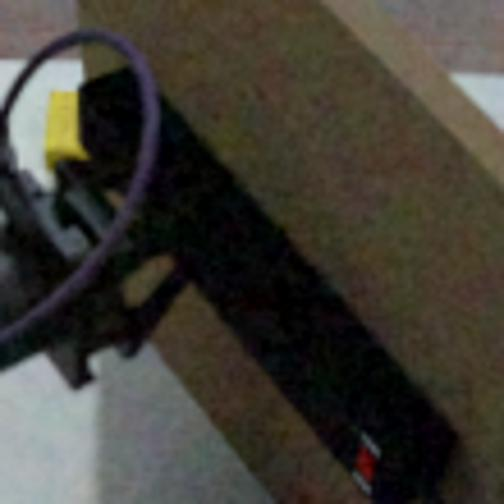

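Request:
{"fn": "move", "kwargs": {
  "target": [
    [0,0.01,0.002,0,0,0.012,-0.3,0,0,0,0,0,0,0.3]
  ],
  "speed": 0.03
}}

Request:
{"fn": "move", "kwargs": {
  "target": [
    [0,0.01,0,0,0,0,-0.3,0,0,0,0,0,0,0.3]
  ],
  "speed": 0.03
}}

Request:
{"fn": "move", "kwargs": {
  "target": [
    [0,0.008,0,-0.005,0,-0.003,-0.3,0,0,0,0,0,0,0.3]
  ],
  "speed": 0.03
}}

Scene clock: 1674.97 s.
left_arm: end_effector_position=(+0.3510, +0.0295, +0.2468) grip_measured=-0.088 grip_effort_nm=-1.05 end_effector_quat_wxyz=(+0.204, -0.213, +0.691, -0.660) | right_arm: end_effector_position=(+0.1257, +0.0443, +0.3506) grip_measured=+0.298 grip_effort_nm=0.12 end_effector_quat_wxyz=(+0.711, -0.070, +0.700, +0.003)
Joint positions: left_arm=[-0.359 1.346 0.624 0.666 0.595 -1.539 0.043] | right_arm=[-1.397 0.017 2.054 -1.54 -1.548 0.4 0.061]
Joint torques (N m): left_arm=[-2.3 -0.98 8.98 2.21 -0.54 -0.38] | right_arm=[-0.21 11.23 -2.77 0.8 0.26 0.1]
Heat: left arm: 46 °C; right arm: 35 °C.
Hand target: left_arm +0.3590, +0.0174, +0.2579; +0.213, -0.213, +0.674, -0.675 | right_arm +0.1195, +0.0263, +0.3005; +0.553, -0.222, +0.788, +0.156
Off the commanded pose: left_arm 0.018 m, 3 deg | right_arm 0.054 m, 32 deg.
joint sent to its limit (right arm) — joint 2 (shoulder), lower limit; joint 4 (wrist pitch), lower limit; joint 5 (wrist yaw), lower limit. The joint targets are off in position and orientation.
move: off_target (left_arm, right_arm)

Scene clock: 1676.03 s.
left_arm: end_effector_position=(+0.3508, +0.0295, +0.2466) grip_measured=-0.088 grip_effort_nm=-1.05 end_effector_quat_wxyz=(+0.207, -0.210, +0.684, -0.667) | right_arm: end_effector_position=(+0.1257, +0.0443, +0.3506) grip_measured=+0.298 grip_effort_nm=0.13 end_effector_quat_wxyz=(+0.711, -0.070, +0.700, +0.003)
Joint positions: left_arm=[-0.359 1.359 0.607 0.721 0.595 -1.552 0.043] | right_arm=[-1.397 0.017 2.054 -1.54 -1.548 0.4 0.061]
Joint torques (N m): left_arm=[-2.43 -0.91 8.94 2 -0.56 -0.24] | right_arm=[-0.32 11.29 -2.66 0.82 0.19 0.09]
Heat: left arm: 46 °C; right arm: 35 °C.
Hand target: left_arm +0.3590, +0.0174, +0.2519; +0.213, -0.213, +0.674, -0.675 | right_arm +0.1195, +0.0263, +0.3005; +0.553, -0.222, +0.788, +0.156
Off the commanded pose: left_arm 0.016 m, 2 deg | right_arm 0.054 m, 32 deg.
joint sent to its limit (right arm) — joint 2 (shoulder), lower limit; joint 4 (wrist pitch), lower limit; joint 5 (wrist yaw), lower limit. The joint targets are off in position and orientation.
move: off_target (left_arm, right_arm)

Scene clock: 1677.03 s.
left_arm: end_effector_position=(+0.3510, +0.0294, +0.2460) grip_measured=-0.088 grip_effort_nm=-1.05 end_effector_quat_wxyz=(+0.206, -0.211, +0.685, -0.667) | right_arm: end_effector_position=(+0.1257, +0.0443, +0.3506) grip_measured=+0.298 grip_effort_nm=0.12 end_effector_quat_wxyz=(+0.711, -0.070, +0.700, +0.003)
Joint positions: left_arm=[-0.359 1.36 0.607 0.721 0.595 -1.552 0.043] | right_arm=[-1.397 0.017 2.054 -1.54 -1.548 0.4 0.061]
Joint torques (N m): left_arm=[-2.44 -0.77 8.73 1.86 -0.56 -0.25] | right_arm=[-0.29 11.22 -2.65 0.83 0.19 0.15]
Heat: left arm: 46 °C; right arm: 35 °C.
Hand target: left_arm +0.3591, +0.0174, +0.2471; +0.208, -0.218, +0.678, -0.670 | right_arm +0.1195, +0.0263, +0.3005; +0.553, -0.222, +0.788, +0.156
Off the commanded pose: left_arm 0.014 m, 1 deg | right_arm 0.054 m, 32 deg.
joint sent to its limit (right arm) — joint 2 (shoulder), lower limit; joint 4 (wrist pitch), lower limit; joint 5 (wrist yaw), lower limit. The joint targets are off in position and orientation.
move: off_target (left_arm, right_arm)

Request:
{"fn": "move", "kwargs": {
  "target": [
    [0,0,-0.014,0,0,0,-0.3,0,0,0,0,0,0,0.3]
  ],
  "speed": 0.03
}}

Request:
{"fn": "move", "kwargs": {
  "target": [
    [0,0.006,0,-0.002,0,-0.0015,-0.3,0,0,0,0,0,0,0.3]
  ],
  "speed": 0.03
}}

Scene clock: 1682.03 s.
left_arm: end_effector_position=(+0.3508, +0.0299, +0.2452) grip_measured=-0.088 grip_effort_nm=-1.05 end_effector_quat_wxyz=(+0.206, -0.211, +0.685, -0.667) | right_arm: end_effector_position=(+0.1257, +0.0443, +0.3506) grip_measured=+0.298 grip_effort_nm=0.12 end_effector_quat_wxyz=(+0.711, -0.070, +0.700, +0.003)
Joint positions: left_arm=[-0.357 1.36 0.604 0.723 0.597 -1.553 0.043] | right_arm=[-1.397 0.017 2.054 -1.54 -1.548 0.4 0.061]
Joint torques (N m): left_arm=[-1.21 -2.7 7.19 1.74 -0.4 -0.23] | right_arm=[-0.17 11.32 -2.58 0.8 0.21 0.08]
Heat: left arm: 46 °C; right arm: 35 °C.
Hand target: left_arm +0.3542, +0.0243, +0.2472; +0.208, -0.218, +0.678, -0.670 | right_arm +0.1195, +0.0263, +0.3005; +0.553, -0.222, +0.788, +0.156
Off the commanded pose: left_arm 0.007 m, 1 deg | right_arm 0.054 m, 32 deg.
joint sent to its limit (right arm) — joint 2 (shoulder), lower limit; joint 4 (wrist pitch), lower limit; joint 5 (wrist yaw), lower limit. The joint targets are off in position and orientation.
move: off_target (right_arm)

Scene clock: 1683.03 s.
left_arm: end_effector_position=(+0.3504, +0.0294, +0.2458) grip_measured=-0.088 grip_effort_nm=-1.05 end_effector_quat_wxyz=(+0.206, -0.210, +0.684, -0.667) | right_arm: end_effector_position=(+0.1257, +0.0443, +0.3506) grip_measured=+0.298 grip_effort_nm=0.12 end_effector_quat_wxyz=(+0.711, -0.070, +0.700, +0.003)
Joint positions: left_arm=[-0.359 1.36 0.604 0.726 0.597 -1.553 0.043] | right_arm=[-1.397 0.017 2.054 -1.54 -1.548 0.4 0.061]
Joint torques (N m): left_arm=[-1.21 -2.37 6.87 1.75 -0.4 -0.24] | right_arm=[-0.09 11.32 -2.67 0.8 0.22 0.12]
Heat: left arm: 46 °C; right arm: 35 °C.
Hand target: left_arm +0.3542, +0.0243, +0.2437; +0.205, -0.220, +0.680, -0.669 | right_arm +0.1195, +0.0263, +0.3005; +0.553, -0.222, +0.788, +0.156
Off the commanded pose: left_arm 0.007 m, 1 deg | right_arm 0.054 m, 32 deg.
joint sent to its limit (right arm) — joint 2 (shoulder), lower limit; joint 4 (wrist pitch), lower limit; joint 5 (wrist yaw), lower limit. The joint targets are off in position and orientation.
move: off_target (right_arm)

Request:
{"fn": "move", "kwargs": {
  "target": [
    [0,0.01,0,-0.005,0,-0.004,-0.3,0,0,0,0,0,0,0.3]
  ],
  "speed": 0.03
}}

Request:
{"fn": "move", "kwargs": {
  "target": [
    [0,0.008,0,-0.005,0,-0.004,-0.3,0,0,0,0,0,0,0.3]
  ],
  "speed": 0.03
}}

Request:
{"fn": "move", "kwargs": {
  "target": [
    [0,0.008,0,0,0,0,-0.3,0,0,0,0,0,0,0.3]
  ],
  "speed": 0.03
}}

Scene clock: 1689.03 s.
left_arm: end_effector_position=(+0.3502, +0.0295, +0.2452) grip_measured=-0.088 grip_effort_nm=-1.05 end_effector_quat_wxyz=(+0.206, -0.211, +0.685, -0.667) | right_arm: end_effector_position=(+0.1257, +0.0443, +0.3506) grip_measured=+0.298 grip_effort_nm=0.12 end_effector_quat_wxyz=(+0.711, -0.070, +0.700, +0.003)
Joint positions: left_arm=[-0.359 1.36 0.603 0.726 0.597 -1.553 0.043] | right_arm=[-1.397 0.017 2.054 -1.54 -1.548 0.4 0.061]
Joint torques (N m): left_arm=[-1.24 -2.18 6.5 1.65 -0.37 -0.24] | right_arm=[-0.28 11.36 -2.69 0.82 0.22 0.12]
Heat: left arm: 45 °C; right arm: 35 °C.
Hand target: left_arm +0.3540, +0.0244, +0.2376; +0.199, -0.226, +0.684, -0.665 | right_arm +0.1195, +0.0263, +0.3005; +0.553, -0.222, +0.788, +0.156
Off the commanded pose: left_arm 0.010 m, 2 deg | right_arm 0.054 m, 32 deg.
joint sent to its limit (right arm) — joint 2 (shoulder), lower limit; joint 4 (wrist pitch), lower limit; joint 5 (wrist yaw), lower limit. The joint targets are off in position and orientation.
move: off_target (right_arm)

Scene clock: 1690.03 s.
left_arm: end_effector_position=(+0.3502, +0.0295, +0.2452) grip_measured=-0.088 grip_effort_nm=-1.05 end_effector_quat_wxyz=(+0.206, -0.211, +0.685, -0.667) | right_arm: end_effector_position=(+0.1257, +0.0443, +0.3506) grip_measured=+0.298 grip_effort_nm=0.12 end_effector_quat_wxyz=(+0.711, -0.070, +0.700, +0.003)
Joint positions: left_arm=[-0.359 1.36 0.603 0.726 0.597 -1.553 0.043] | right_arm=[-1.397 0.017 2.054 -1.54 -1.548 0.4 0.061]
Joint torques (N m): left_arm=[-1.17 -2.09 6.3 1.46 -0.39 -0.3] | right_arm=[-0.24 11.43 -2.71 0.8 0.21 0.12]
Heat: left arm: 45 °C; right arm: 35 °C.
Hand target: left_arm +0.3538, +0.0245, +0.2328; +0.193, -0.232, +0.687, -0.661 | right_arm +0.1195, +0.0263, +0.3005; +0.553, -0.222, +0.788, +0.156
Off the commanded pose: left_arm 0.014 m, 3 deg | right_arm 0.054 m, 32 deg.
joint sent to its limit (right arm) — joint 2 (shoulder), lower limit; joint 4 (wrist pitch), lower limit; joint 5 (wrist yaw), lower limit. The joint targets are off in position and orientation.
move: off_target (left_arm, right_arm)

Scene clock: 1691.03 s.
left_arm: end_effector_position=(+0.3504, +0.0295, +0.2446) grip_measured=-0.088 grip_effort_nm=-1.05 end_effector_quat_wxyz=(+0.210, -0.206, +0.681, -0.670) | right_arm: end_effector_position=(+0.1257, +0.0443, +0.3506) grip_measured=+0.298 grip_effort_nm=0.12 end_effector_quat_wxyz=(+0.711, -0.070, +0.700, +0.003)
Joint positions: left_arm=[-0.359 1.371 0.592 0.763 0.596 -1.553 0.043] | right_arm=[-1.397 0.017 2.054 -1.54 -1.548 0.4 0.061]
Joint torques (N m): left_arm=[-1.22 -2.11 6.05 1.33 -0.39 -0.3] | right_arm=[-0.21 11.34 -2.73 0.8 0.24 0.11]
Heat: left arm: 45 °C; right arm: 35 °C.
Hand target: left_arm +0.3535, +0.0245, +0.2280; +0.193, -0.232, +0.687, -0.661 | right_arm +0.1195, +0.0263, +0.3005; +0.553, -0.222, +0.788, +0.156
Off the commanded pose: left_arm 0.018 m, 4 deg | right_arm 0.054 m, 32 deg.
joint sent to its limit (right arm) — joint 2 (shoulder), lower limit; joint 4 (wrist pitch), lower limit; joint 5 (wrist yaw), lower limit. The joint targets are off in position and orientation.
move: off_target (left_arm, right_arm)

Request:
{"fn": "move", "kwargs": {
  "target": [
    [0.008,-0.025,-0.016,0.016,-0.004,0.009,-0.3,0,0,0,0,0,0,0.3]
  ],
  "speed": 0.04
}}

Scene clock: 1731.53 s.
left_arm: end_effector_position=(+0.3475, +0.0307, +0.2276) grip_measured=-0.088 grip_effort_nm=-1.05 end_effector_quat_wxyz=(+0.204, -0.221, +0.688, -0.660) | right_arm: end_effector_position=(+0.1257, +0.0443, +0.3506) grip_measured=+0.298 grip_effort_nm=0.12 end_effector_quat_wxyz=(+0.711, -0.070, +0.700, +0.003)
Joint positions: left_arm=[-0.366 1.375 0.557 0.764 0.575 -1.553 0.043] | right_arm=[-1.397 0.017 2.054 -1.54 -1.548 0.4 0.061]
Joint torques (N m): left_arm=[-0.76 -6.23 6.46 1.74 -0.3 -0.37] | right_arm=[-0.25 11.43 -2.67 0.82 0.21 0.1]
Heat: left arm: 44 °C; right arm: 36 °C.
Hand target: left_arm +0.3451, +0.0293, +0.2437; +0.213, -0.222, +0.672, -0.673 | right_arm +0.1195, +0.0263, +0.3005; +0.553, -0.222, +0.788, +0.156
Off the commanded pose: left_arm 0.016 m, 3 deg | right_arm 0.054 m, 32 deg.
joint sent to its limit (right arm) — joint 2 (shoulder), lower limit; joint 4 (wrist pitch), lower limit; joint 5 (wrist yaw), lower limit. The joint targets are off in position and orientation.
move: off_target (left_arm, right_arm)

Request:
{"fn": "move", "kwargs": {
  "target": [
    [0.001,-0.012,0.012,0,0,0,-0.3,0,0,0,0,0,0,0.3]
  ],
  "speed": 0.03
}}

Request:
{"fn": "move", "kwargs": {
  "target": [
    [0,-0.01,0,0,0,0,-0.3,0,0,0,0,0,0,0.3]
  ],
  "speed": 0.03
}}

Request:
{"fn": "move", "kwargs": {
  "target": [
    [0,-0.01,0,0,0,0,-0.3,0,0,0,0,0,0,0.3]
  ],
  "speed": 0.03
}}

Request:
{"fn": "move", "kwargs": {
  "target": [
    [0,-0.01,0,0,0,0,-0.3,0,0,0,0,0,0,0.3]
  ],
  "speed": 0.03
}}

Scene clock: 1738.90 s.
left_arm: end_effector_position=(+0.3480, +0.0295, +0.2275) grip_measured=-0.088 grip_effort_nm=-1.05 end_effector_quat_wxyz=(+0.207, -0.224, +0.688, -0.659) | right_arm: end_effector_position=(+0.1257, +0.0443, +0.3506) grip_measured=+0.298 grip_effort_nm=0.12 end_effector_quat_wxyz=(+0.711, -0.070, +0.700, +0.003)
Joint positions: left_arm=[-0.376 1.375 0.557 0.764 0.557 -1.553 0.043] | right_arm=[-1.397 0.017 2.054 -1.54 -1.548 0.4 0.061]
Joint torques (N m): left_arm=[-1.42 -5.86 9.36 1.44 -0.28 -0.37] | right_arm=[-0.4 11.3 -2.71 0.81 0.23 0.1]
Heat: left arm: 44 °C; right arm: 36 °C.
Hand target: left_arm +0.3489, +0.0232, +0.2509; +0.213, -0.222, +0.672, -0.673 | right_arm +0.1195, +0.0263, +0.3005; +0.553, -0.222, +0.788, +0.156
Off the commanded pose: left_arm 0.024 m, 3 deg | right_arm 0.054 m, 32 deg.
joint sent to its limit (right arm) — joint 2 (shoulder), lower limit; joint 4 (wrist pitch), lower limit; joint 5 (wrist yaw), lower limit. The joint targets are off in position and orientation.
move: off_target (left_arm, right_arm)

Scene clock: 1740.70 s.
left_arm: end_effector_position=(+0.3465, +0.0276, +0.2238) grip_measured=-0.088 grip_effort_nm=-1.05 end_effector_quat_wxyz=(+0.201, -0.228, +0.692, -0.655) | right_arm: end_effector_position=(+0.1257, +0.0443, +0.3506) grip_measured=+0.298 grip_effort_nm=0.12 end_effector_quat_wxyz=(+0.711, -0.070, +0.700, +0.003)
Joint positions: left_arm=[-0.383 1.374 0.557 0.746 0.552 -1.553 0.043] | right_arm=[-1.397 0.017 2.054 -1.54 -1.548 0.4 0.061]
Joint torques (N m): left_arm=[-0.85 -6.98 10.56 1.36 -0.21 -0.36] | right_arm=[-0.18 11.3 -2.71 0.8 0.18 0.11]
Heat: left arm: 44 °C; right arm: 36 °C.
Hand target: left_arm +0.3489, +0.0232, +0.2569; +0.213, -0.222, +0.672, -0.673 | right_arm +0.1195, +0.0263, +0.3005; +0.553, -0.222, +0.788, +0.156
Off the commanded pose: left_arm 0.033 m, 3 deg | right_arm 0.054 m, 32 deg.
joint sent to its limit (right arm) — joint 2 (shoulder), lower limit; joint 4 (wrist pitch), lower limit; joint 5 (wrist yaw), lower limit. The joint targets are off in position and orientation.
move: off_target (left_arm, right_arm)

Scene clock: 1741.77 s.
left_arm: end_effector_position=(+0.3473, +0.0283, +0.2231) grip_measured=-0.088 grip_effort_nm=-1.05 end_effector_quat_wxyz=(+0.198, -0.235, +0.696, -0.649) | right_arm: end_effector_position=(+0.1257, +0.0443, +0.3506) grip_measured=+0.298 grip_effort_nm=0.12 end_effector_quat_wxyz=(+0.711, -0.070, +0.700, +0.003)
Joint positions: left_arm=[-0.383 1.365 0.567 0.705 0.546 -1.552 0.043] | right_arm=[-1.397 0.017 2.054 -1.54 -1.548 0.4 0.061]
Joint torques (N m): left_arm=[-0.85 -7.49 11.06 1.46 -0.12 -0.35] | right_arm=[-0.2 11.26 -2.69 0.81 0.22 0.11]
Heat: left arm: 44 °C; right arm: 36 °C.
Hand target: left_arm +0.3490, +0.0232, +0.2629; +0.213, -0.221, +0.672, -0.673 | right_arm +0.1195, +0.0263, +0.3005; +0.553, -0.222, +0.788, +0.156
Off the commanded pose: left_arm 0.040 m, 4 deg | right_arm 0.054 m, 32 deg.
joint sent to its limit (right arm) — joint 2 (shoulder), lower limit; joint 4 (wrist pitch), lower limit; joint 5 (wrist yaw), lower limit. The joint targets are off in position and orientation.
move: off_target (left_arm, right_arm)

Scene clock: 1742.80 s.
left_arm: end_effector_position=(+0.3469, +0.0288, +0.2225) grip_measured=-0.088 grip_effort_nm=-1.05 end_effector_quat_wxyz=(+0.193, -0.241, +0.700, -0.644) | right_arm: end_effector_position=(+0.1257, +0.0443, +0.3506) grip_measured=+0.298 grip_effort_nm=0.12 end_effector_quat_wxyz=(+0.711, -0.070, +0.700, +0.003)
Joint positions: left_arm=[-0.383 1.352 0.577 0.664 0.544 -1.552 0.043] | right_arm=[-1.397 0.017 2.054 -1.54 -1.548 0.4 0.061]
Joint torques (N m): left_arm=[-0.73 -7.64 11.64 1.55 -0.08 -0.38] | right_arm=[-0.28 11.37 -2.65 0.83 0.2 0.12]
Heat: left arm: 44 °C; right arm: 36 °C.
Hand target: left_arm +0.3490, +0.0233, +0.2689; +0.213, -0.221, +0.672, -0.673 | right_arm +0.1195, +0.0263, +0.3005; +0.553, -0.222, +0.788, +0.156
Off the commanded pose: left_arm 0.047 m, 6 deg | right_arm 0.054 m, 32 deg.
joint sent to its limit (right arm) — joint 2 (shoulder), lower limit; joint 4 (wrist pitch), lower limit; joint 5 (wrist yaw), lower limit. The joint targets are off in position and orientation.
move: off_target (left_arm, right_arm)

Request:
{"fn": "move", "kwargs": {
  "target": [
    [0,-0.01,-0.022,0.012,0,0.008,-0.3,0,0,0,0,0,0,0.3]
  ],
  "speed": 0.05
}}

Request:
{"fn": "move", "kwargs": {
  "target": [
    [0,-0.015,0,0.008,0,0.006,-0.3,0,0,0,0,0,0,0.3]
  ],
  "speed": 0.05
}}

Scene clock: 1753.77 s.
left_arm: end_effector_position=(+0.3462, +0.0309, +0.2288) grip_measured=-0.088 grip_effort_nm=-1.05 end_effector_quat_wxyz=(+0.210, -0.228, +0.700, -0.644) | right_arm: end_effector_position=(+0.1257, +0.0443, +0.3506) grip_measured=+0.298 grip_effort_nm=0.12 end_effector_quat_wxyz=(+0.711, -0.070, +0.700, +0.003)
Joint positions: left_arm=[-0.38 1.334 0.577 0.661 0.541 -1.52 0.043] | right_arm=[-1.397 0.017 2.054 -1.54 -1.548 0.4 0.061]
Joint torques (N m): left_arm=[0.59 -8.81 8.46 2.07 0.23 -0.66] | right_arm=[-0.18 11.34 -2.74 0.86 0.2 0.11]
Heat: left arm: 46 °C; right arm: 37 °C.
Hand target: left_arm +0.3414, +0.0340, +0.2749; +0.225, -0.209, +0.662, -0.683 | right_arm +0.1195, +0.0263, +0.3005; +0.553, -0.222, +0.788, +0.156
Off the commanded pose: left_arm 0.046 m, 7 deg | right_arm 0.054 m, 32 deg.
joint sent to its limit (right arm) — joint 2 (shoulder), lower limit; joint 4 (wrist pitch), lower limit; joint 5 (wrist yaw), lower limit. The joint targets are off in position and orientation.
move: off_target (left_arm, right_arm)

Scene clock: 1754.90 s.
left_arm: end_effector_position=(+0.3436, +0.0344, +0.2417) grip_measured=-0.088 grip_effort_nm=-1.05 end_effector_quat_wxyz=(+0.217, -0.223, +0.691, -0.653) | right_arm: end_effector_position=(+0.1257, +0.0443, +0.3506) grip_measured=+0.298 grip_effort_nm=0.12 end_effector_quat_wxyz=(+0.711, -0.070, +0.700, +0.003)
Joint positions: left_arm=[-0.373 1.3 0.577 0.661 0.546 -1.529 0.043] | right_arm=[-1.397 0.017 2.054 -1.54 -1.548 0.4 0.061]
Joint torques (N m): left_arm=[0.47 -6.53 9.01 2.21 0.17 -0.54] | right_arm=[-0.17 11.4 -2.63 0.8 0.22 0.13]
Heat: left arm: 46 °C; right arm: 37 °C.
Hand target: left_arm +0.3411, +0.0342, +0.2839; +0.235, -0.200, +0.656, -0.689 | right_arm +0.1195, +0.0263, +0.3005; +0.553, -0.222, +0.788, +0.156
Off the commanded pose: left_arm 0.042 m, 7 deg | right_arm 0.054 m, 32 deg.
joint sent to its limit (right arm) — joint 2 (shoulder), lower limit; joint 4 (wrist pitch), lower limit; joint 5 (wrist yaw), lower limit. The joint targets are off in position and orientation.
move: off_target (left_arm, right_arm)

Request:
{"fn": "move", "kwargs": {
  "target": [
    [0,-0.018,-0.003,0.004,0,-0.007,-0.3,0,0,0,0,0,0,0.3]
  ],
  "speed": 0.05
}}

Scene clock: 1759.93 s.
left_arm: end_effector_position=(+0.3413, +0.0366, +0.2503) grip_measured=-0.088 grip_effort_nm=-1.05 end_effector_quat_wxyz=(+0.214, -0.227, +0.682, -0.661) | right_arm: end_effector_position=(+0.1257, +0.0443, +0.3506) grip_measured=+0.298 grip_effort_nm=0.12 end_effector_quat_wxyz=(+0.711, -0.070, +0.700, +0.003)
Joint positions: left_arm=[-0.368 1.277 0.577 0.661 0.551 -1.559 0.043] | right_arm=[-1.397 0.017 2.054 -1.54 -1.548 0.4 0.061]
Joint torques (N m): left_arm=[0.55 -6.71 10.32 1.95 0.16 -0.55] | right_arm=[-0.23 11.28 -2.61 0.81 0.24 0.1]
Heat: left arm: 47 °C; right arm: 37 °C.
Hand target: left_arm +0.3394, +0.0360, +0.2946; +0.228, -0.206, +0.649, -0.696 | right_arm +0.1195, +0.0263, +0.3005; +0.553, -0.222, +0.788, +0.156
Off the commanded pose: left_arm 0.044 m, 6 deg | right_arm 0.054 m, 32 deg.
joint sent to its limit (right arm) — joint 2 (shoulder), lower limit; joint 4 (wrist pitch), lower limit; joint 5 (wrist yaw), lower limit. The joint targets are off in position and orientation.
move: off_target (left_arm, right_arm)

Request:
{"fn": "move", "kwargs": {
  "target": [
    [0,-0.003,0.017,0,0.005,0,-0.3,0,0,0,0,0,0,0.3]
  ],
  "speed": 0.03
}}

Scene clock: 1765.47 s.
left_arm: end_effector_position=(+0.3432, +0.0346, +0.2628) grip_measured=-0.088 grip_effort_nm=-1.05 end_effector_quat_wxyz=(+0.219, -0.218, +0.677, -0.669) | right_arm: end_effector_position=(+0.1257, +0.0443, +0.3506) grip_measured=+0.298 grip_effort_nm=0.12 end_effector_quat_wxyz=(+0.711, -0.070, +0.700, +0.003)
Joint positions: left_arm=[-0.368 1.277 0.604 0.661 0.558 -1.56 0.043] | right_arm=[-1.397 0.017 2.054 -1.54 -1.548 0.4 0.061]
Joint torques (N m): left_arm=[-0.36 -3.82 11.18 1.94 0.13 -0.55] | right_arm=[-0.25 11.34 -2.65 0.78 0.23 0.13]
Heat: left arm: 47 °C; right arm: 37 °C.
Hand target: left_arm +0.3452, +0.0278, +0.2971; +0.223, -0.200, +0.651, -0.697 | right_arm +0.1195, +0.0263, +0.3005; +0.553, -0.222, +0.788, +0.156
Off the commanded pose: left_arm 0.035 m, 5 deg | right_arm 0.054 m, 32 deg.
joint sent to its limit (right arm) — joint 2 (shoulder), lower limit; joint 4 (wrist pitch), lower limit; joint 5 (wrist yaw), lower limit. The joint targets are off in position and orientation.
move: off_target (left_arm, right_arm)

Request:
{"fn": "move", "kwargs": {
  "target": [
    [0,0.006,0.012,-0.010,0,-0.0075,-0.3,0,0,0,0,0,0,0.3]
  ],
  "speed": 0.03
}}

Scene clock: 1769.90 s.
left_arm: end_effector_position=(+0.3470, +0.0291, +0.2705) grip_measured=-0.088 grip_effort_nm=-1.05 end_effector_quat_wxyz=(+0.218, -0.212, +0.674, -0.673) | right_arm: end_effector_position=(+0.1257, +0.0443, +0.3506) grip_measured=+0.298 grip_effort_nm=0.13 end_effector_quat_wxyz=(+0.711, -0.070, +0.700, +0.003)
Joint positions: left_arm=[-0.377 1.297 0.638 0.661 0.558 -1.563 0.043] | right_arm=[-1.397 0.017 2.054 -1.54 -1.548 0.4 0.061]
Joint torques (N m): left_arm=[-0.81 -3.85 11.36 1.42 -0.07 -0.56] | right_arm=[-0.17 11.37 -2.62 0.8 0.23 0.1]
Heat: left arm: 47 °C; right arm: 37 °C.
Hand target: left_arm +0.3495, +0.0217, +0.2940; +0.212, -0.211, +0.659, -0.690 | right_arm +0.1195, +0.0263, +0.3005; +0.553, -0.222, +0.788, +0.156
Off the commanded pose: left_arm 0.025 m, 3 deg | right_arm 0.054 m, 32 deg.
joint sent to its limit (right arm) — joint 2 (shoulder), lower limit; joint 4 (wrist pitch), lower limit; joint 5 (wrist yaw), lower limit. The joint targets are off in position and orientation.
move: off_target (left_arm, right_arm)

Request:
{"fn": "move", "kwargs": {
  "target": [
    [0,0.008,-0.002,-0.012,0,-0.009,-0.3,0,0,0,0,0,0,0.3]
  ],
  "speed": 0.03
}}

Request:
{"fn": "move", "kwargs": {
  "target": [
    [0,0.008,0,-0.006,0,-0.0045,-0.3,0,0,0,0,0,0,0.3]
  ],
  "speed": 0.03
}}

Scene clock: 1775.97 s.
left_arm: end_effector_position=(+0.3477, +0.0287, +0.2613) grip_measured=-0.088 grip_effort_nm=-1.05 end_effector_quat_wxyz=(+0.202, -0.228, +0.685, -0.662) | right_arm: end_effector_position=(+0.1257, +0.0443, +0.3506) grip_measured=+0.298 grip_effort_nm=0.13 end_effector_quat_wxyz=(+0.711, -0.070, +0.700, +0.003)
Joint positions: left_arm=[-0.377 1.297 0.649 0.598 0.558 -1.568 0.043] | right_arm=[-1.397 0.017 2.054 -1.54 -1.548 0.4 0.061]
Joint torques (N m): left_arm=[-0.64 -4.74 11.41 1.34 0.01 -0.53] | right_arm=[-0.23 11.33 -2.63 0.8 0.22 0.14]
Heat: left arm: 47 °C; right arm: 37 °C.
Hand target: left_arm +0.3489, +0.0225, +0.2892; +0.198, -0.225, +0.669, -0.680 | right_arm +0.1195, +0.0263, +0.3005; +0.553, -0.222, +0.788, +0.156
Off the commanded pose: left_arm 0.029 m, 3 deg | right_arm 0.054 m, 32 deg.
joint sent to its limit (right arm) — joint 2 (shoulder), lower limit; joint 4 (wrist pitch), lower limit; joint 5 (wrist yaw), lower limit. The joint targets are off in position and orientation.
move: off_target (left_arm, right_arm)

Scene clock: 1777.00 s.
left_arm: end_effector_position=(+0.3474, +0.0289, +0.2562) grip_measured=-0.088 grip_effort_nm=-1.05 end_effector_quat_wxyz=(+0.195, -0.235, +0.690, -0.656) | right_arm: end_effector_position=(+0.1257, +0.0443, +0.3506) grip_measured=+0.298 grip_effort_nm=0.12 end_effector_quat_wxyz=(+0.711, -0.070, +0.700, +0.003)
Joint positions: left_arm=[-0.377 1.297 0.649 0.575 0.558 -1.571 0.043] | right_arm=[-1.397 0.017 2.054 -1.54 -1.548 0.4 0.061]
Joint torques (N m): left_arm=[-0.61 -4.79 11.48 1.41 0.04 -0.56] | right_arm=[-0.24 11.29 -2.63 0.8 0.18 0.12]
Heat: left arm: 47 °C; right arm: 37 °C.
Hand target: left_arm +0.3488, +0.0224, +0.2844; +0.191, -0.231, +0.674, -0.675 | right_arm +0.1195, +0.0263, +0.3005; +0.553, -0.222, +0.788, +0.156
Off the commanded pose: left_arm 0.029 m, 3 deg | right_arm 0.054 m, 32 deg.
joint sent to its limit (right arm) — joint 2 (shoulder), lower limit; joint 4 (wrist pitch), lower limit; joint 5 (wrist yaw), lower limit. The joint targets are off in position and orientation.
move: off_target (left_arm, right_arm)

Request:
{"fn": "move", "kwargs": {
  "target": [
    [0,0.004,0,0,0,0.019,-0.3,0,0,0,0,0,0,0.3]
  ],
  "speed": 0.03
}}

Request:
{"fn": "move", "kwargs": {
  "target": [
    [0,0.006,0.002,0,0,0,-0.3,0,0,0,0,0,0,0.3]
  ],
  "speed": 0.03
}}

Request:
{"fn": "move", "kwargs": {
  "target": [
    [0,0.006,0,0,0,0,-0.3,0,0,0,0,0,0,0.3]
  ],
  "speed": 0.03
}}

Scene clock: 1784.63 s.
left_arm: end_effector_position=(+0.3474, +0.0289, +0.2562) grip_measured=-0.088 grip_effort_nm=-1.05 end_effector_quat_wxyz=(+0.206, -0.223, +0.694, -0.653) | right_arm: end_effector_position=(+0.1257, +0.0443, +0.3506) grip_measured=+0.298 grip_effort_nm=0.13 end_effector_quat_wxyz=(+0.711, -0.070, +0.700, +0.003)
Joint positions: left_arm=[-0.377 1.297 0.649 0.575 0.558 -1.539 0.043] | right_arm=[-1.397 0.017 2.054 -1.54 -1.548 0.4 0.061]
Joint torques (N m): left_arm=[-0.62 -4.49 10.85 1.48 0 -0.21] | right_arm=[-0.21 11.3 -2.73 0.79 0.21 0.12]
Heat: left arm: 48 °C; right arm: 37 °C.
Hand target: left_arm +0.3486, +0.0223, +0.2821; +0.211, -0.211, +0.681, -0.669 | right_arm +0.1195, +0.0263, +0.3005; +0.553, -0.222, +0.788, +0.156
Off the commanded pose: left_arm 0.027 m, 3 deg | right_arm 0.054 m, 32 deg.
joint sent to its limit (right arm) — joint 2 (shoulder), lower limit; joint 4 (wrist pitch), lower limit; joint 5 (wrist yaw), lower limit. The joint targets are off in position and orientation.
move: off_target (left_arm, right_arm)

Scene clock: 1785.63 s.
left_arm: end_effector_position=(+0.3474, +0.0289, +0.2562) grip_measured=-0.088 grip_effort_nm=-1.05 end_effector_quat_wxyz=(+0.206, -0.223, +0.694, -0.653) | right_arm: end_effector_position=(+0.1257, +0.0443, +0.3506) grip_measured=+0.298 grip_effort_nm=0.13 end_effector_quat_wxyz=(+0.711, -0.070, +0.700, +0.003)
Joint positions: left_arm=[-0.377 1.297 0.649 0.575 0.558 -1.538 0.043] | right_arm=[-1.397 0.017 2.054 -1.54 -1.548 0.4 0.061]
Joint torques (N m): left_arm=[-0.87 -3.74 10.21 1.67 -0.01 -0.25] | right_arm=[-0.27 11.37 -2.69 0.81 0.2 0.11]
Heat: left arm: 48 °C; right arm: 37 °C.
Hand target: left_arm +0.3493, +0.0214, +0.2784; +0.211, -0.211, +0.681, -0.669 | right_arm +0.1195, +0.0263, +0.3005; +0.553, -0.222, +0.788, +0.156
Off the commanded pose: left_arm 0.024 m, 3 deg | right_arm 0.054 m, 32 deg.
joint sent to its limit (right arm) — joint 2 (shoulder), lower limit; joint 4 (wrist pitch), lower limit; joint 5 (wrist yaw), lower limit. The joint targets are off in position and orientation.
move: off_target (left_arm, right_arm)

Scene clock: 1786.63 s.
left_arm: end_effector_position=(+0.3484, +0.0285, +0.2533) grip_measured=-0.088 grip_effort_nm=-1.05 end_effector_quat_wxyz=(+0.204, -0.225, +0.695, -0.651) | right_arm: end_effector_position=(+0.1257, +0.0443, +0.3506) grip_measured=+0.298 grip_effort_nm=0.12 end_effector_quat_wxyz=(+0.711, -0.070, +0.700, +0.003)
Joint positions: left_arm=[-0.377 1.305 0.649 0.575 0.558 -1.538 0.043] | right_arm=[-1.397 0.017 2.054 -1.54 -1.548 0.4 0.061]
Joint torques (N m): left_arm=[-0.8 -3.82 9.44 1.85 -0.02 -0.23] | right_arm=[-0.23 11.36 -2.63 0.79 0.24 0.11]
Heat: left arm: 48 °C; right arm: 37 °C.
Hand target: left_arm +0.3493, +0.0215, +0.2748; +0.211, -0.211, +0.681, -0.669 | right_arm +0.1195, +0.0263, +0.3005; +0.553, -0.222, +0.788, +0.156
Off the commanded pose: left_arm 0.023 m, 3 deg | right_arm 0.054 m, 32 deg.
joint sent to its limit (right arm) — joint 2 (shoulder), lower limit; joint 4 (wrist pitch), lower limit; joint 5 (wrist yaw), lower limit. The joint targets are off in position and orientation.
move: off_target (left_arm, right_arm)

Request:
{"fn": "move", "kwargs": {
  "target": [
    [0.002,0.006,0,0,0,0,-0.3,0,0,0,0,0,0,0.3]
  ],
  "speed": 0.03
}}

Request:
{"fn": "move", "kwargs": {
  "target": [
    [0,0.006,0,0,0,0,-0.3,0,0,0,0,0,0,0.3]
  ],
  "speed": 0.03
}}

Request:
{"fn": "move", "kwargs": {
  "target": [
    [0,0.006,0,0,0,0,-0.3,0,0,0,0,0,0,0.3]
  ],
  "speed": 0.03
}}

Request:
{"fn": "move", "kwargs": {
  "target": [
    [0,0.006,0,0,0,0,-0.3,0,0,0,0,0,0,0.3]
  ],
  "speed": 0.03
}}

Scene clock: 1793.17 s.
left_arm: end_effector_position=(+0.3484, +0.0285, +0.2533) grip_measured=-0.088 grip_effort_nm=-1.05 end_effector_quat_wxyz=(+0.204, -0.225, +0.695, -0.651) | right_arm: end_effector_position=(+0.1257, +0.0443, +0.3506) grip_measured=+0.298 grip_effort_nm=0.12 end_effector_quat_wxyz=(+0.711, -0.070, +0.700, +0.003)
Joint positions: left_arm=[-0.377 1.305 0.649 0.575 0.558 -1.538 0.043] | right_arm=[-1.397 0.017 2.054 -1.54 -1.548 0.4 0.061]
Joint torques (N m): left_arm=[-1.11 -3.62 8.35 2.01 -0.08 -0.24] | right_arm=[-0.28 11.38 -2.67 0.82 0.21 0.13]
Heat: left arm: 48 °C; right arm: 37 °C.
Hand target: left_arm +0.3483, +0.0208, +0.2712; +0.211, -0.211, +0.681, -0.669 | right_arm +0.1195, +0.0263, +0.3005; +0.553, -0.222, +0.788, +0.156
Off the commanded pose: left_arm 0.020 m, 3 deg | right_arm 0.054 m, 32 deg.
joint sent to its limit (right arm) — joint 2 (shoulder), lower limit; joint 4 (wrist pitch), lower limit; joint 5 (wrist yaw), lower limit. The joint targets are off in position and orientation.
move: off_target (left_arm, right_arm)

Scene clock: 1794.17 s.
left_arm: end_effector_position=(+0.3484, +0.0285, +0.2533) grip_measured=-0.088 grip_effort_nm=-1.05 end_effector_quat_wxyz=(+0.204, -0.225, +0.695, -0.651) | right_arm: end_effector_position=(+0.1257, +0.0443, +0.3506) grip_measured=+0.298 grip_effort_nm=0.12 end_effector_quat_wxyz=(+0.711, -0.070, +0.700, +0.003)
Joint positions: left_arm=[-0.377 1.305 0.649 0.575 0.558 -1.538 0.043] | right_arm=[-1.397 0.017 2.054 -1.54 -1.548 0.4 0.061]
Joint torques (N m): left_arm=[-1.11 -3.22 7.61 2.19 -0.05 -0.24] | right_arm=[-0.2 11.23 -2.66 0.83 0.23 0.13]
Heat: left arm: 48 °C; right arm: 37 °C.
Hand target: left_arm +0.3483, +0.0209, +0.2676; +0.211, -0.211, +0.681, -0.669 | right_arm +0.1195, +0.0263, +0.3005; +0.553, -0.222, +0.788, +0.156
Off the commanded pose: left_arm 0.016 m, 3 deg | right_arm 0.054 m, 32 deg.
joint sent to its limit (right arm) — joint 2 (shoulder), lower limit; joint 4 (wrist pitch), lower limit; joint 5 (wrist yaw), lower limit. The joint targets are off in position and orientation.
move: off_target (left_arm, right_arm)

Scene clock: 1795.17 s.
left_arm: end_effector_position=(+0.3485, +0.0284, +0.2533) grip_measured=-0.088 grip_effort_nm=-1.05 end_effector_quat_wxyz=(+0.204, -0.224, +0.695, -0.652) | right_arm: end_effector_position=(+0.1257, +0.0443, +0.3506) grip_measured=+0.298 grip_effort_nm=0.12 end_effector_quat_wxyz=(+0.711, -0.070, +0.700, +0.003)
Joint positions: left_arm=[-0.377 1.306 0.647 0.581 0.558 -1.538 0.043] | right_arm=[-1.397 0.017 2.054 -1.54 -1.548 0.4 0.061]
Joint torques (N m): left_arm=[-1.13 -2.85 6.89 2.32 -0.05 -0.2] | right_arm=[-0.31 11.34 -2.62 0.81 0.23 0.11]
Heat: left arm: 48 °C; right arm: 37 °C.
Hand target: left_arm +0.3482, +0.0210, +0.2640; +0.211, -0.211, +0.681, -0.669 | right_arm +0.1195, +0.0263, +0.3005; +0.553, -0.222, +0.788, +0.156
Off the commanded pose: left_arm 0.013 m, 3 deg | right_arm 0.054 m, 32 deg.
joint sent to its limit (right arm) — joint 2 (shoulder), lower limit; joint 4 (wrist pitch), lower limit; joint 5 (wrist yaw), lower limit. The joint targets are off in position and orientation.
move: off_target (left_arm, right_arm)

Scene clock: 1796.17 s.
left_arm: end_effector_position=(+0.3487, +0.0283, +0.2524) grip_measured=-0.088 grip_effort_nm=-1.05 end_effector_quat_wxyz=(+0.208, -0.221, +0.692, -0.655) | right_arm: end_effector_position=(+0.1257, +0.0443, +0.3506) grip_measured=+0.298 grip_effort_nm=0.12 end_effector_quat_wxyz=(+0.711, -0.070, +0.700, +0.003)
Joint positions: left_arm=[-0.377 1.314 0.636 0.612 0.558 -1.538 0.043] | right_arm=[-1.397 0.017 2.054 -1.54 -1.548 0.4 0.061]
Joint torques (N m): left_arm=[-1.06 -2.77 6.9 2.2 -0.06 -0.21] | right_arm=[-0.31 11.18 -2.62 0.82 0.21 0.13]
Heat: left arm: 47 °C; right arm: 38 °C.
Hand target: left_arm +0.3482, +0.0210, +0.2604; +0.211, -0.211, +0.681, -0.669 | right_arm +0.1195, +0.0263, +0.3005; +0.553, -0.222, +0.788, +0.156
Off the commanded pose: left_arm 0.011 m, 2 deg | right_arm 0.054 m, 32 deg.
joint sent to its limit (right arm) — joint 2 (shoulder), lower limit; joint 4 (wrist pitch), lower limit; joint 5 (wrist yaw), lower limit. The joint targets are off in position and orientation.
move: off_target (left_arm, right_arm)

Request:
{"fn": "move", "kwargs": {
  "target": [
    [0,0.006,0,-0.004,0,-0.003,-0.3,0,0,0,0,0,0,0.3]
  ],
  "speed": 0.03
}}

Request:
{"fn": "move", "kwargs": {
  "target": [
    [0,0.006,0,-0.004,0,-0.003,-0.3,0,0,0,0,0,0,0.3]
  ],
  "speed": 0.03
}}

Request:
{"fn": "move", "kwargs": {
  "target": [
    [0,0.006,-0.003,-0.002,0,-0.0015,-0.3,0,0,0,0,0,0,0.3]
  ],
  "speed": 0.03
}}

Request:
{"fn": "move", "kwargs": {
  "target": [
    [0,0.006,-0.003,-0.002,0,-0.0015,-0.3,0,0,0,0,0,0,0.3]
  ],
  "speed": 0.03
}}

Scene clock: 1802.13 s.
left_arm: end_effector_position=(+0.3487, +0.0283, +0.2524) grip_measured=-0.088 grip_effort_nm=-1.05 end_effector_quat_wxyz=(+0.208, -0.221, +0.692, -0.655) | right_arm: end_effector_position=(+0.1257, +0.0443, +0.3506) grip_measured=+0.298 grip_effort_nm=0.12 end_effector_quat_wxyz=(+0.711, -0.070, +0.700, +0.003)
Joint positions: left_arm=[-0.377 1.314 0.636 0.612 0.558 -1.538 0.043] | right_arm=[-1.397 0.017 2.054 -1.54 -1.548 0.4 0.061]
Joint torques (N m): left_arm=[-1.06 -2.61 6.94 2.05 -0.05 -0.24] | right_arm=[-0.18 11.44 -2.58 0.8 0.17 0.13]
Heat: left arm: 47 °C; right arm: 38 °C.
Hand target: left_arm +0.3482, +0.0211, +0.2568; +0.207, -0.215, +0.684, -0.666 | right_arm +0.1195, +0.0263, +0.3005; +0.553, -0.222, +0.788, +0.156
Off the commanded pose: left_arm 0.008 m, 2 deg | right_arm 0.054 m, 32 deg.
joint sent to its limit (right arm) — joint 2 (shoulder), lower limit; joint 4 (wrist pitch), lower limit; joint 5 (wrist yaw), lower limit. The joint targets are off in position and orientation.
move: off_target (right_arm)

Scene clock: 1803.13 s.
left_arm: end_effector_position=(+0.3487, +0.0283, +0.2524) grip_measured=-0.088 grip_effort_nm=-1.05 end_effector_quat_wxyz=(+0.208, -0.221, +0.692, -0.655) | right_arm: end_effector_position=(+0.1257, +0.0443, +0.3506) grip_measured=+0.298 grip_effort_nm=0.12 end_effector_quat_wxyz=(+0.711, -0.070, +0.700, +0.003)
Joint positions: left_arm=[-0.377 1.314 0.636 0.612 0.558 -1.538 0.043] | right_arm=[-1.397 0.017 2.054 -1.54 -1.548 0.4 0.061]
Joint torques (N m): left_arm=[-1.13 -2.47 6.83 1.91 -0.09 -0.26] | right_arm=[-0.29 11.37 -2.61 0.8 0.24 0.12]
Heat: left arm: 46 °C; right arm: 38 °C.
Hand target: left_arm +0.3481, +0.0211, +0.2532; +0.202, -0.220, +0.687, -0.663 | right_arm +0.1195, +0.0263, +0.3005; +0.553, -0.222, +0.788, +0.156
Off the commanded pose: left_arm 0.007 m, 1 deg | right_arm 0.054 m, 32 deg.
joint sent to its limit (right arm) — joint 2 (shoulder), lower limit; joint 4 (wrist pitch), lower limit; joint 5 (wrist yaw), lower limit. The joint targets are off in position and orientation.
move: off_target (right_arm)

Scene clock: 1804.13 s.
left_arm: end_effector_position=(+0.3486, +0.0284, +0.2511) grip_measured=-0.088 grip_effort_nm=-1.05 end_effector_quat_wxyz=(+0.207, -0.222, +0.692, -0.654) | right_arm: end_effector_position=(+0.1257, +0.0443, +0.3506) grip_measured=+0.298 grip_effort_nm=0.12 end_effector_quat_wxyz=(+0.711, -0.070, +0.700, +0.003)
Joint positions: left_arm=[-0.377 1.316 0.633 0.615 0.558 -1.538 0.043] | right_arm=[-1.397 0.017 2.054 -1.54 -1.548 0.4 0.061]
Joint torques (N m): left_arm=[-0.85 -2.74 6.35 1.89 -0.03 -0.26] | right_arm=[-0.29 11.29 -2.77 0.81 0.21 0.13]
Heat: left arm: 46 °C; right arm: 38 °C.
Hand target: left_arm +0.3470, +0.0227, +0.2496; +0.200, -0.222, +0.689, -0.661 | right_arm +0.1195, +0.0263, +0.3005; +0.553, -0.222, +0.788, +0.156
Off the commanded pose: left_arm 0.006 m, 1 deg | right_arm 0.054 m, 32 deg.
joint sent to its limit (right arm) — joint 2 (shoulder), lower limit; joint 4 (wrist pitch), lower limit; joint 5 (wrist yaw), lower limit. The joint targets are off in position and orientation.
move: off_target (right_arm)

Scene clock: 1805.13 s.
left_arm: end_effector_position=(+0.3475, +0.0288, +0.2420) grip_measured=-0.088 grip_effort_nm=-1.05 end_effector_quat_wxyz=(+0.202, -0.227, +0.697, -0.650) | right_arm: end_effector_position=(+0.1257, +0.0443, +0.3506) grip_measured=+0.298 grip_effort_nm=0.12 end_effector_quat_wxyz=(+0.711, -0.070, +0.700, +0.003)
Joint positions: left_arm=[-0.377 1.322 0.618 0.615 0.558 -1.538 0.043] | right_arm=[-1.397 0.017 2.054 -1.54 -1.548 0.4 0.061]
Joint torques (N m): left_arm=[-0.58 -3.49 6.63 1.88 0.02 -0.26] | right_arm=[-0.32 11.4 -2.67 0.8 0.22 0.11]
Heat: left arm: 46 °C; right arm: 38 °C.
Hand target: left_arm +0.3458, +0.0243, +0.2462; +0.198, -0.224, +0.690, -0.659 | right_arm +0.1195, +0.0263, +0.3005; +0.553, -0.222, +0.788, +0.156
Off the commanded pose: left_arm 0.006 m, 1 deg | right_arm 0.054 m, 32 deg.
joint sent to its limit (right arm) — joint 2 (shoulder), lower limit; joint 4 (wrist pitch), lower limit; joint 5 (wrist yaw), lower limit. The joint targets are off in position and orientation.
move: off_target (right_arm)

Request:
{"fn": "move", "kwargs": {
  "target": [
    [0,-0.003,0.014,0,0,0,-0.3,0,0,0,0,0,0,0.3]
  ],
  "speed": 0.03,
  "cameras": ["cam_head_left","cam_head_right","cam_right_wrist"]
}}

Request:
{"fn": "zoom_image", "kwargs": {
  "camera": "cam_head_left",
  "region": [370, 130, 480, 240]
}}

Request:
{"fn": "zoom_image", "kwargs": {
  "camera": "cam_head_right",
  "region": [370, 130, 480, 240]
}}

Request:
{"fn": "zoom_image", "kwargs": {
  "camera": "cam_right_wrist",
  "region": [580, 320, 896, 504]
}}

Scene clock: 1812.07 s.
left_arm: end_effector_position=(+0.3479, +0.0287, +0.2414) grip_measured=-0.088 grip_effort_nm=-1.05 end_effector_quat_wxyz=(+0.202, -0.227, +0.697, -0.649) | right_arm: end_effector_position=(+0.1257, +0.0443, +0.3506) grip_measured=+0.298 grip_effort_nm=0.12 end_effector_quat_wxyz=(+0.711, -0.070, +0.700, +0.003)
Joint positions: left_arm=[-0.377 1.325 0.618 0.618 0.558 -1.538 0.043] | right_arm=[-1.397 0.017 2.054 -1.54 -1.548 0.4 0.061]
Joint torques (N m): left_arm=[-1.77 -1.87 8.66 1.86 -0.16 -0.28] | right_arm=[-0.16 11.28 -2.54 0.82 0.19 0.1]
Heat: left arm: 46 °C; right arm: 38 °C.
Hand target: left_arm +0.3507, +0.0173, +0.2476; +0.198, -0.224, +0.690, -0.659 | right_arm +0.1195, +0.0263, +0.3005; +0.553, -0.222, +0.788, +0.156
Off the commanded pose: left_arm 0.013 m, 1 deg | right_arm 0.054 m, 32 deg.
joint sent to its limit (right arm) — joint 2 (shoulder), lower limit; joint 4 (wrist pitch), lower limit; joint 5 (wrist yaw), lower limit. The joint targets are off in position and orientation.
move: off_target (left_arm, right_arm)
Images, in order (width x height): cam_head_left 896x504, cam_head_right 896x504, cam_right_wrist 896x504.

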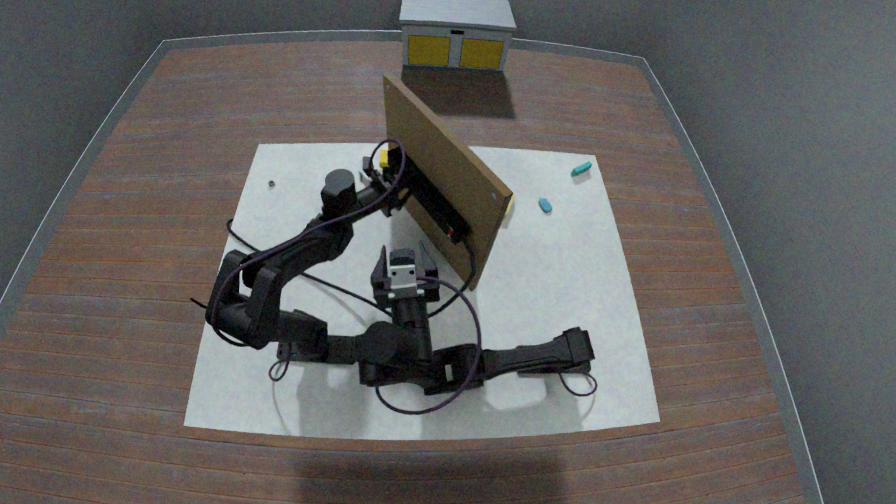

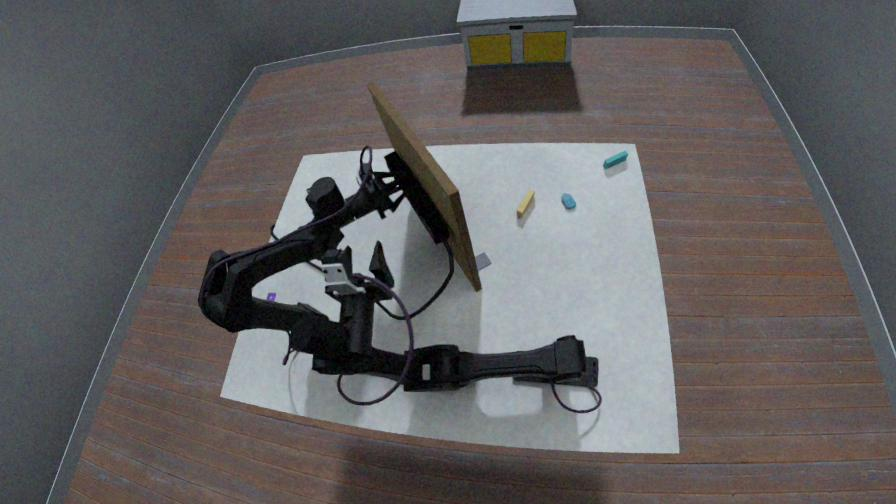

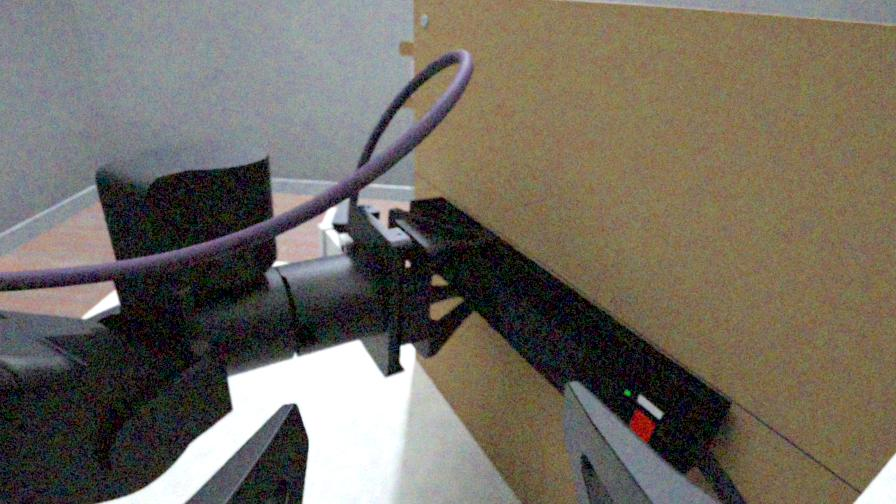

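Scaled by 4.582.

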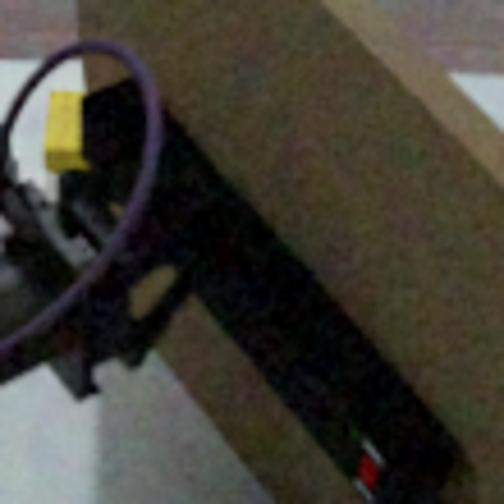

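Scaled by 4.582.

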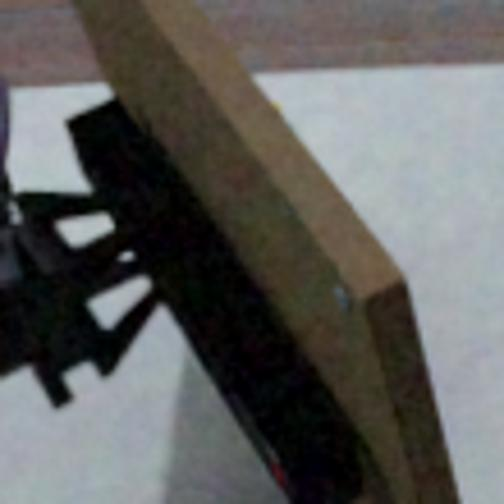

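Scaled by 1.595.

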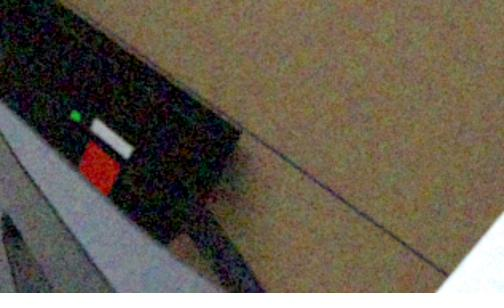

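Request:
{"fn": "move", "kwargs": {
  "target": [
    [0.004,0,-0.008,0,0,0,-0.3,0,0,0,0,0,0,0.3]
  ],
  "speed": 0.02
}}

Request:
{"fn": "move", "kwargs": {
  "target": [
    [0.004,0,0,0,0,0,-0.3,0,0,0,0,0,0,0.3]
  ],
  "speed": 0.02
}}

Request:
{"fn": "move", "kwargs": {
  "target": [
    [0.003,0,0,0,0,0,-0.3,0,0,0,0,0,0,0.3]
  ],
  "speed": 0.02
}}

Scene clock: 1821.80 s.
left_arm: end_effector_position=(+0.3479, +0.0287, +0.2414) grip_measured=-0.088 grip_effort_nm=-1.05 end_effector_quat_wxyz=(+0.202, -0.227, +0.697, -0.649) | right_arm: end_effector_position=(+0.1257, +0.0443, +0.3506) grip_measured=+0.298 grip_effort_nm=0.12 end_effector_quat_wxyz=(+0.711, -0.070, +0.700, +0.003)
Joint positions: left_arm=[-0.377 1.325 0.618 0.618 0.558 -1.538 0.043] | right_arm=[-1.397 0.017 2.054 -1.54 -1.548 0.4 0.061]
Joint torques (N m): left_arm=[-1.74 -3.41 7.36 1.8 -0.15 -0.29] | right_arm=[-0.23 11.38 -2.66 0.82 0.22 0.11]
Heat: left arm: 46 °C; right arm: 38 °C.
Hand target: left_arm +0.3460, +0.0199, +0.2479; +0.198, -0.224, +0.690, -0.659 | right_arm +0.1195, +0.0263, +0.3005; +0.553, -0.222, +0.788, +0.156
Off the commanded pose: left_arm 0.011 m, 1 deg | right_arm 0.054 m, 32 deg.
joint sent to its limit (right arm) — joint 2 (shoulder), lower limit; joint 4 (wrist pitch), lower limit; joint 5 (wrist yaw), lower limit. The joint targets are off in position and orientation.
move: off_target (left_arm, right_arm)

Scene clock: 1822.80 s.
left_arm: end_effector_position=(+0.3479, +0.0287, +0.2414) grip_measured=-0.088 grip_effort_nm=-1.05 end_effector_quat_wxyz=(+0.202, -0.227, +0.697, -0.649) | right_arm: end_effector_position=(+0.1257, +0.0443, +0.3506) grip_measured=+0.298 grip_effort_nm=0.12 end_effector_quat_wxyz=(+0.711, -0.070, +0.700, +0.003)
Joint positions: left_arm=[-0.377 1.325 0.618 0.618 0.558 -1.538 0.043] | right_arm=[-1.397 0.017 2.054 -1.54 -1.548 0.4 0.061]
Joint torques (N m): left_arm=[-2.24 -3.88 7.16 1.77 -0.25 -0.32] | right_arm=[-0.2 11.45 -2.74 0.81 0.21 0.11]
Heat: left arm: 46 °C; right arm: 38 °C.
Hand target: left_arm +0.3440, +0.0185, +0.2479; +0.198, -0.224, +0.690, -0.659 | right_arm +0.1195, +0.0263, +0.3005; +0.553, -0.222, +0.788, +0.156
Off the commanded pose: left_arm 0.013 m, 1 deg | right_arm 0.054 m, 32 deg.
joint sent to its limit (right arm) — joint 2 (shoulder), lower limit; joint 4 (wrist pitch), lower limit; joint 5 (wrist yaw), lower limit. The joint targets are off in position and orientation.
move: off_target (left_arm, right_arm)

Scene clock: 1823.80 s.
left_arm: end_effector_position=(+0.3479, +0.0287, +0.2414) grip_measured=-0.088 grip_effort_nm=-1.05 end_effector_quat_wxyz=(+0.202, -0.227, +0.697, -0.649) | right_arm: end_effector_position=(+0.1257, +0.0443, +0.3506) grip_measured=+0.298 grip_effort_nm=0.12 end_effector_quat_wxyz=(+0.711, -0.070, +0.700, +0.003)
Joint positions: left_arm=[-0.377 1.325 0.618 0.618 0.558 -1.538 0.043] | right_arm=[-1.397 0.017 2.054 -1.54 -1.548 0.4 0.061]
Joint torques (N m): left_arm=[-2.73 -4.15 6.98 1.76 -0.3 -0.31] | right_arm=[-0.23 11.23 -2.66 0.76 0.23 0.1]
Heat: left arm: 46 °C; right arm: 38 °C.
Hand target: left_arm +0.3425, +0.0175, +0.2480; +0.198, -0.224, +0.690, -0.659 | right_arm +0.1195, +0.0263, +0.3005; +0.553, -0.222, +0.788, +0.156
Off the commanded pose: left_arm 0.014 m, 1 deg | right_arm 0.054 m, 32 deg.
joint sent to its limit (right arm) — joint 2 (shoulder), lower limit; joint 4 (wrist pitch), lower limit; joint 5 (wrist yaw), lower limit. The joint targets are off in position and orientation.
move: off_target (left_arm, right_arm)


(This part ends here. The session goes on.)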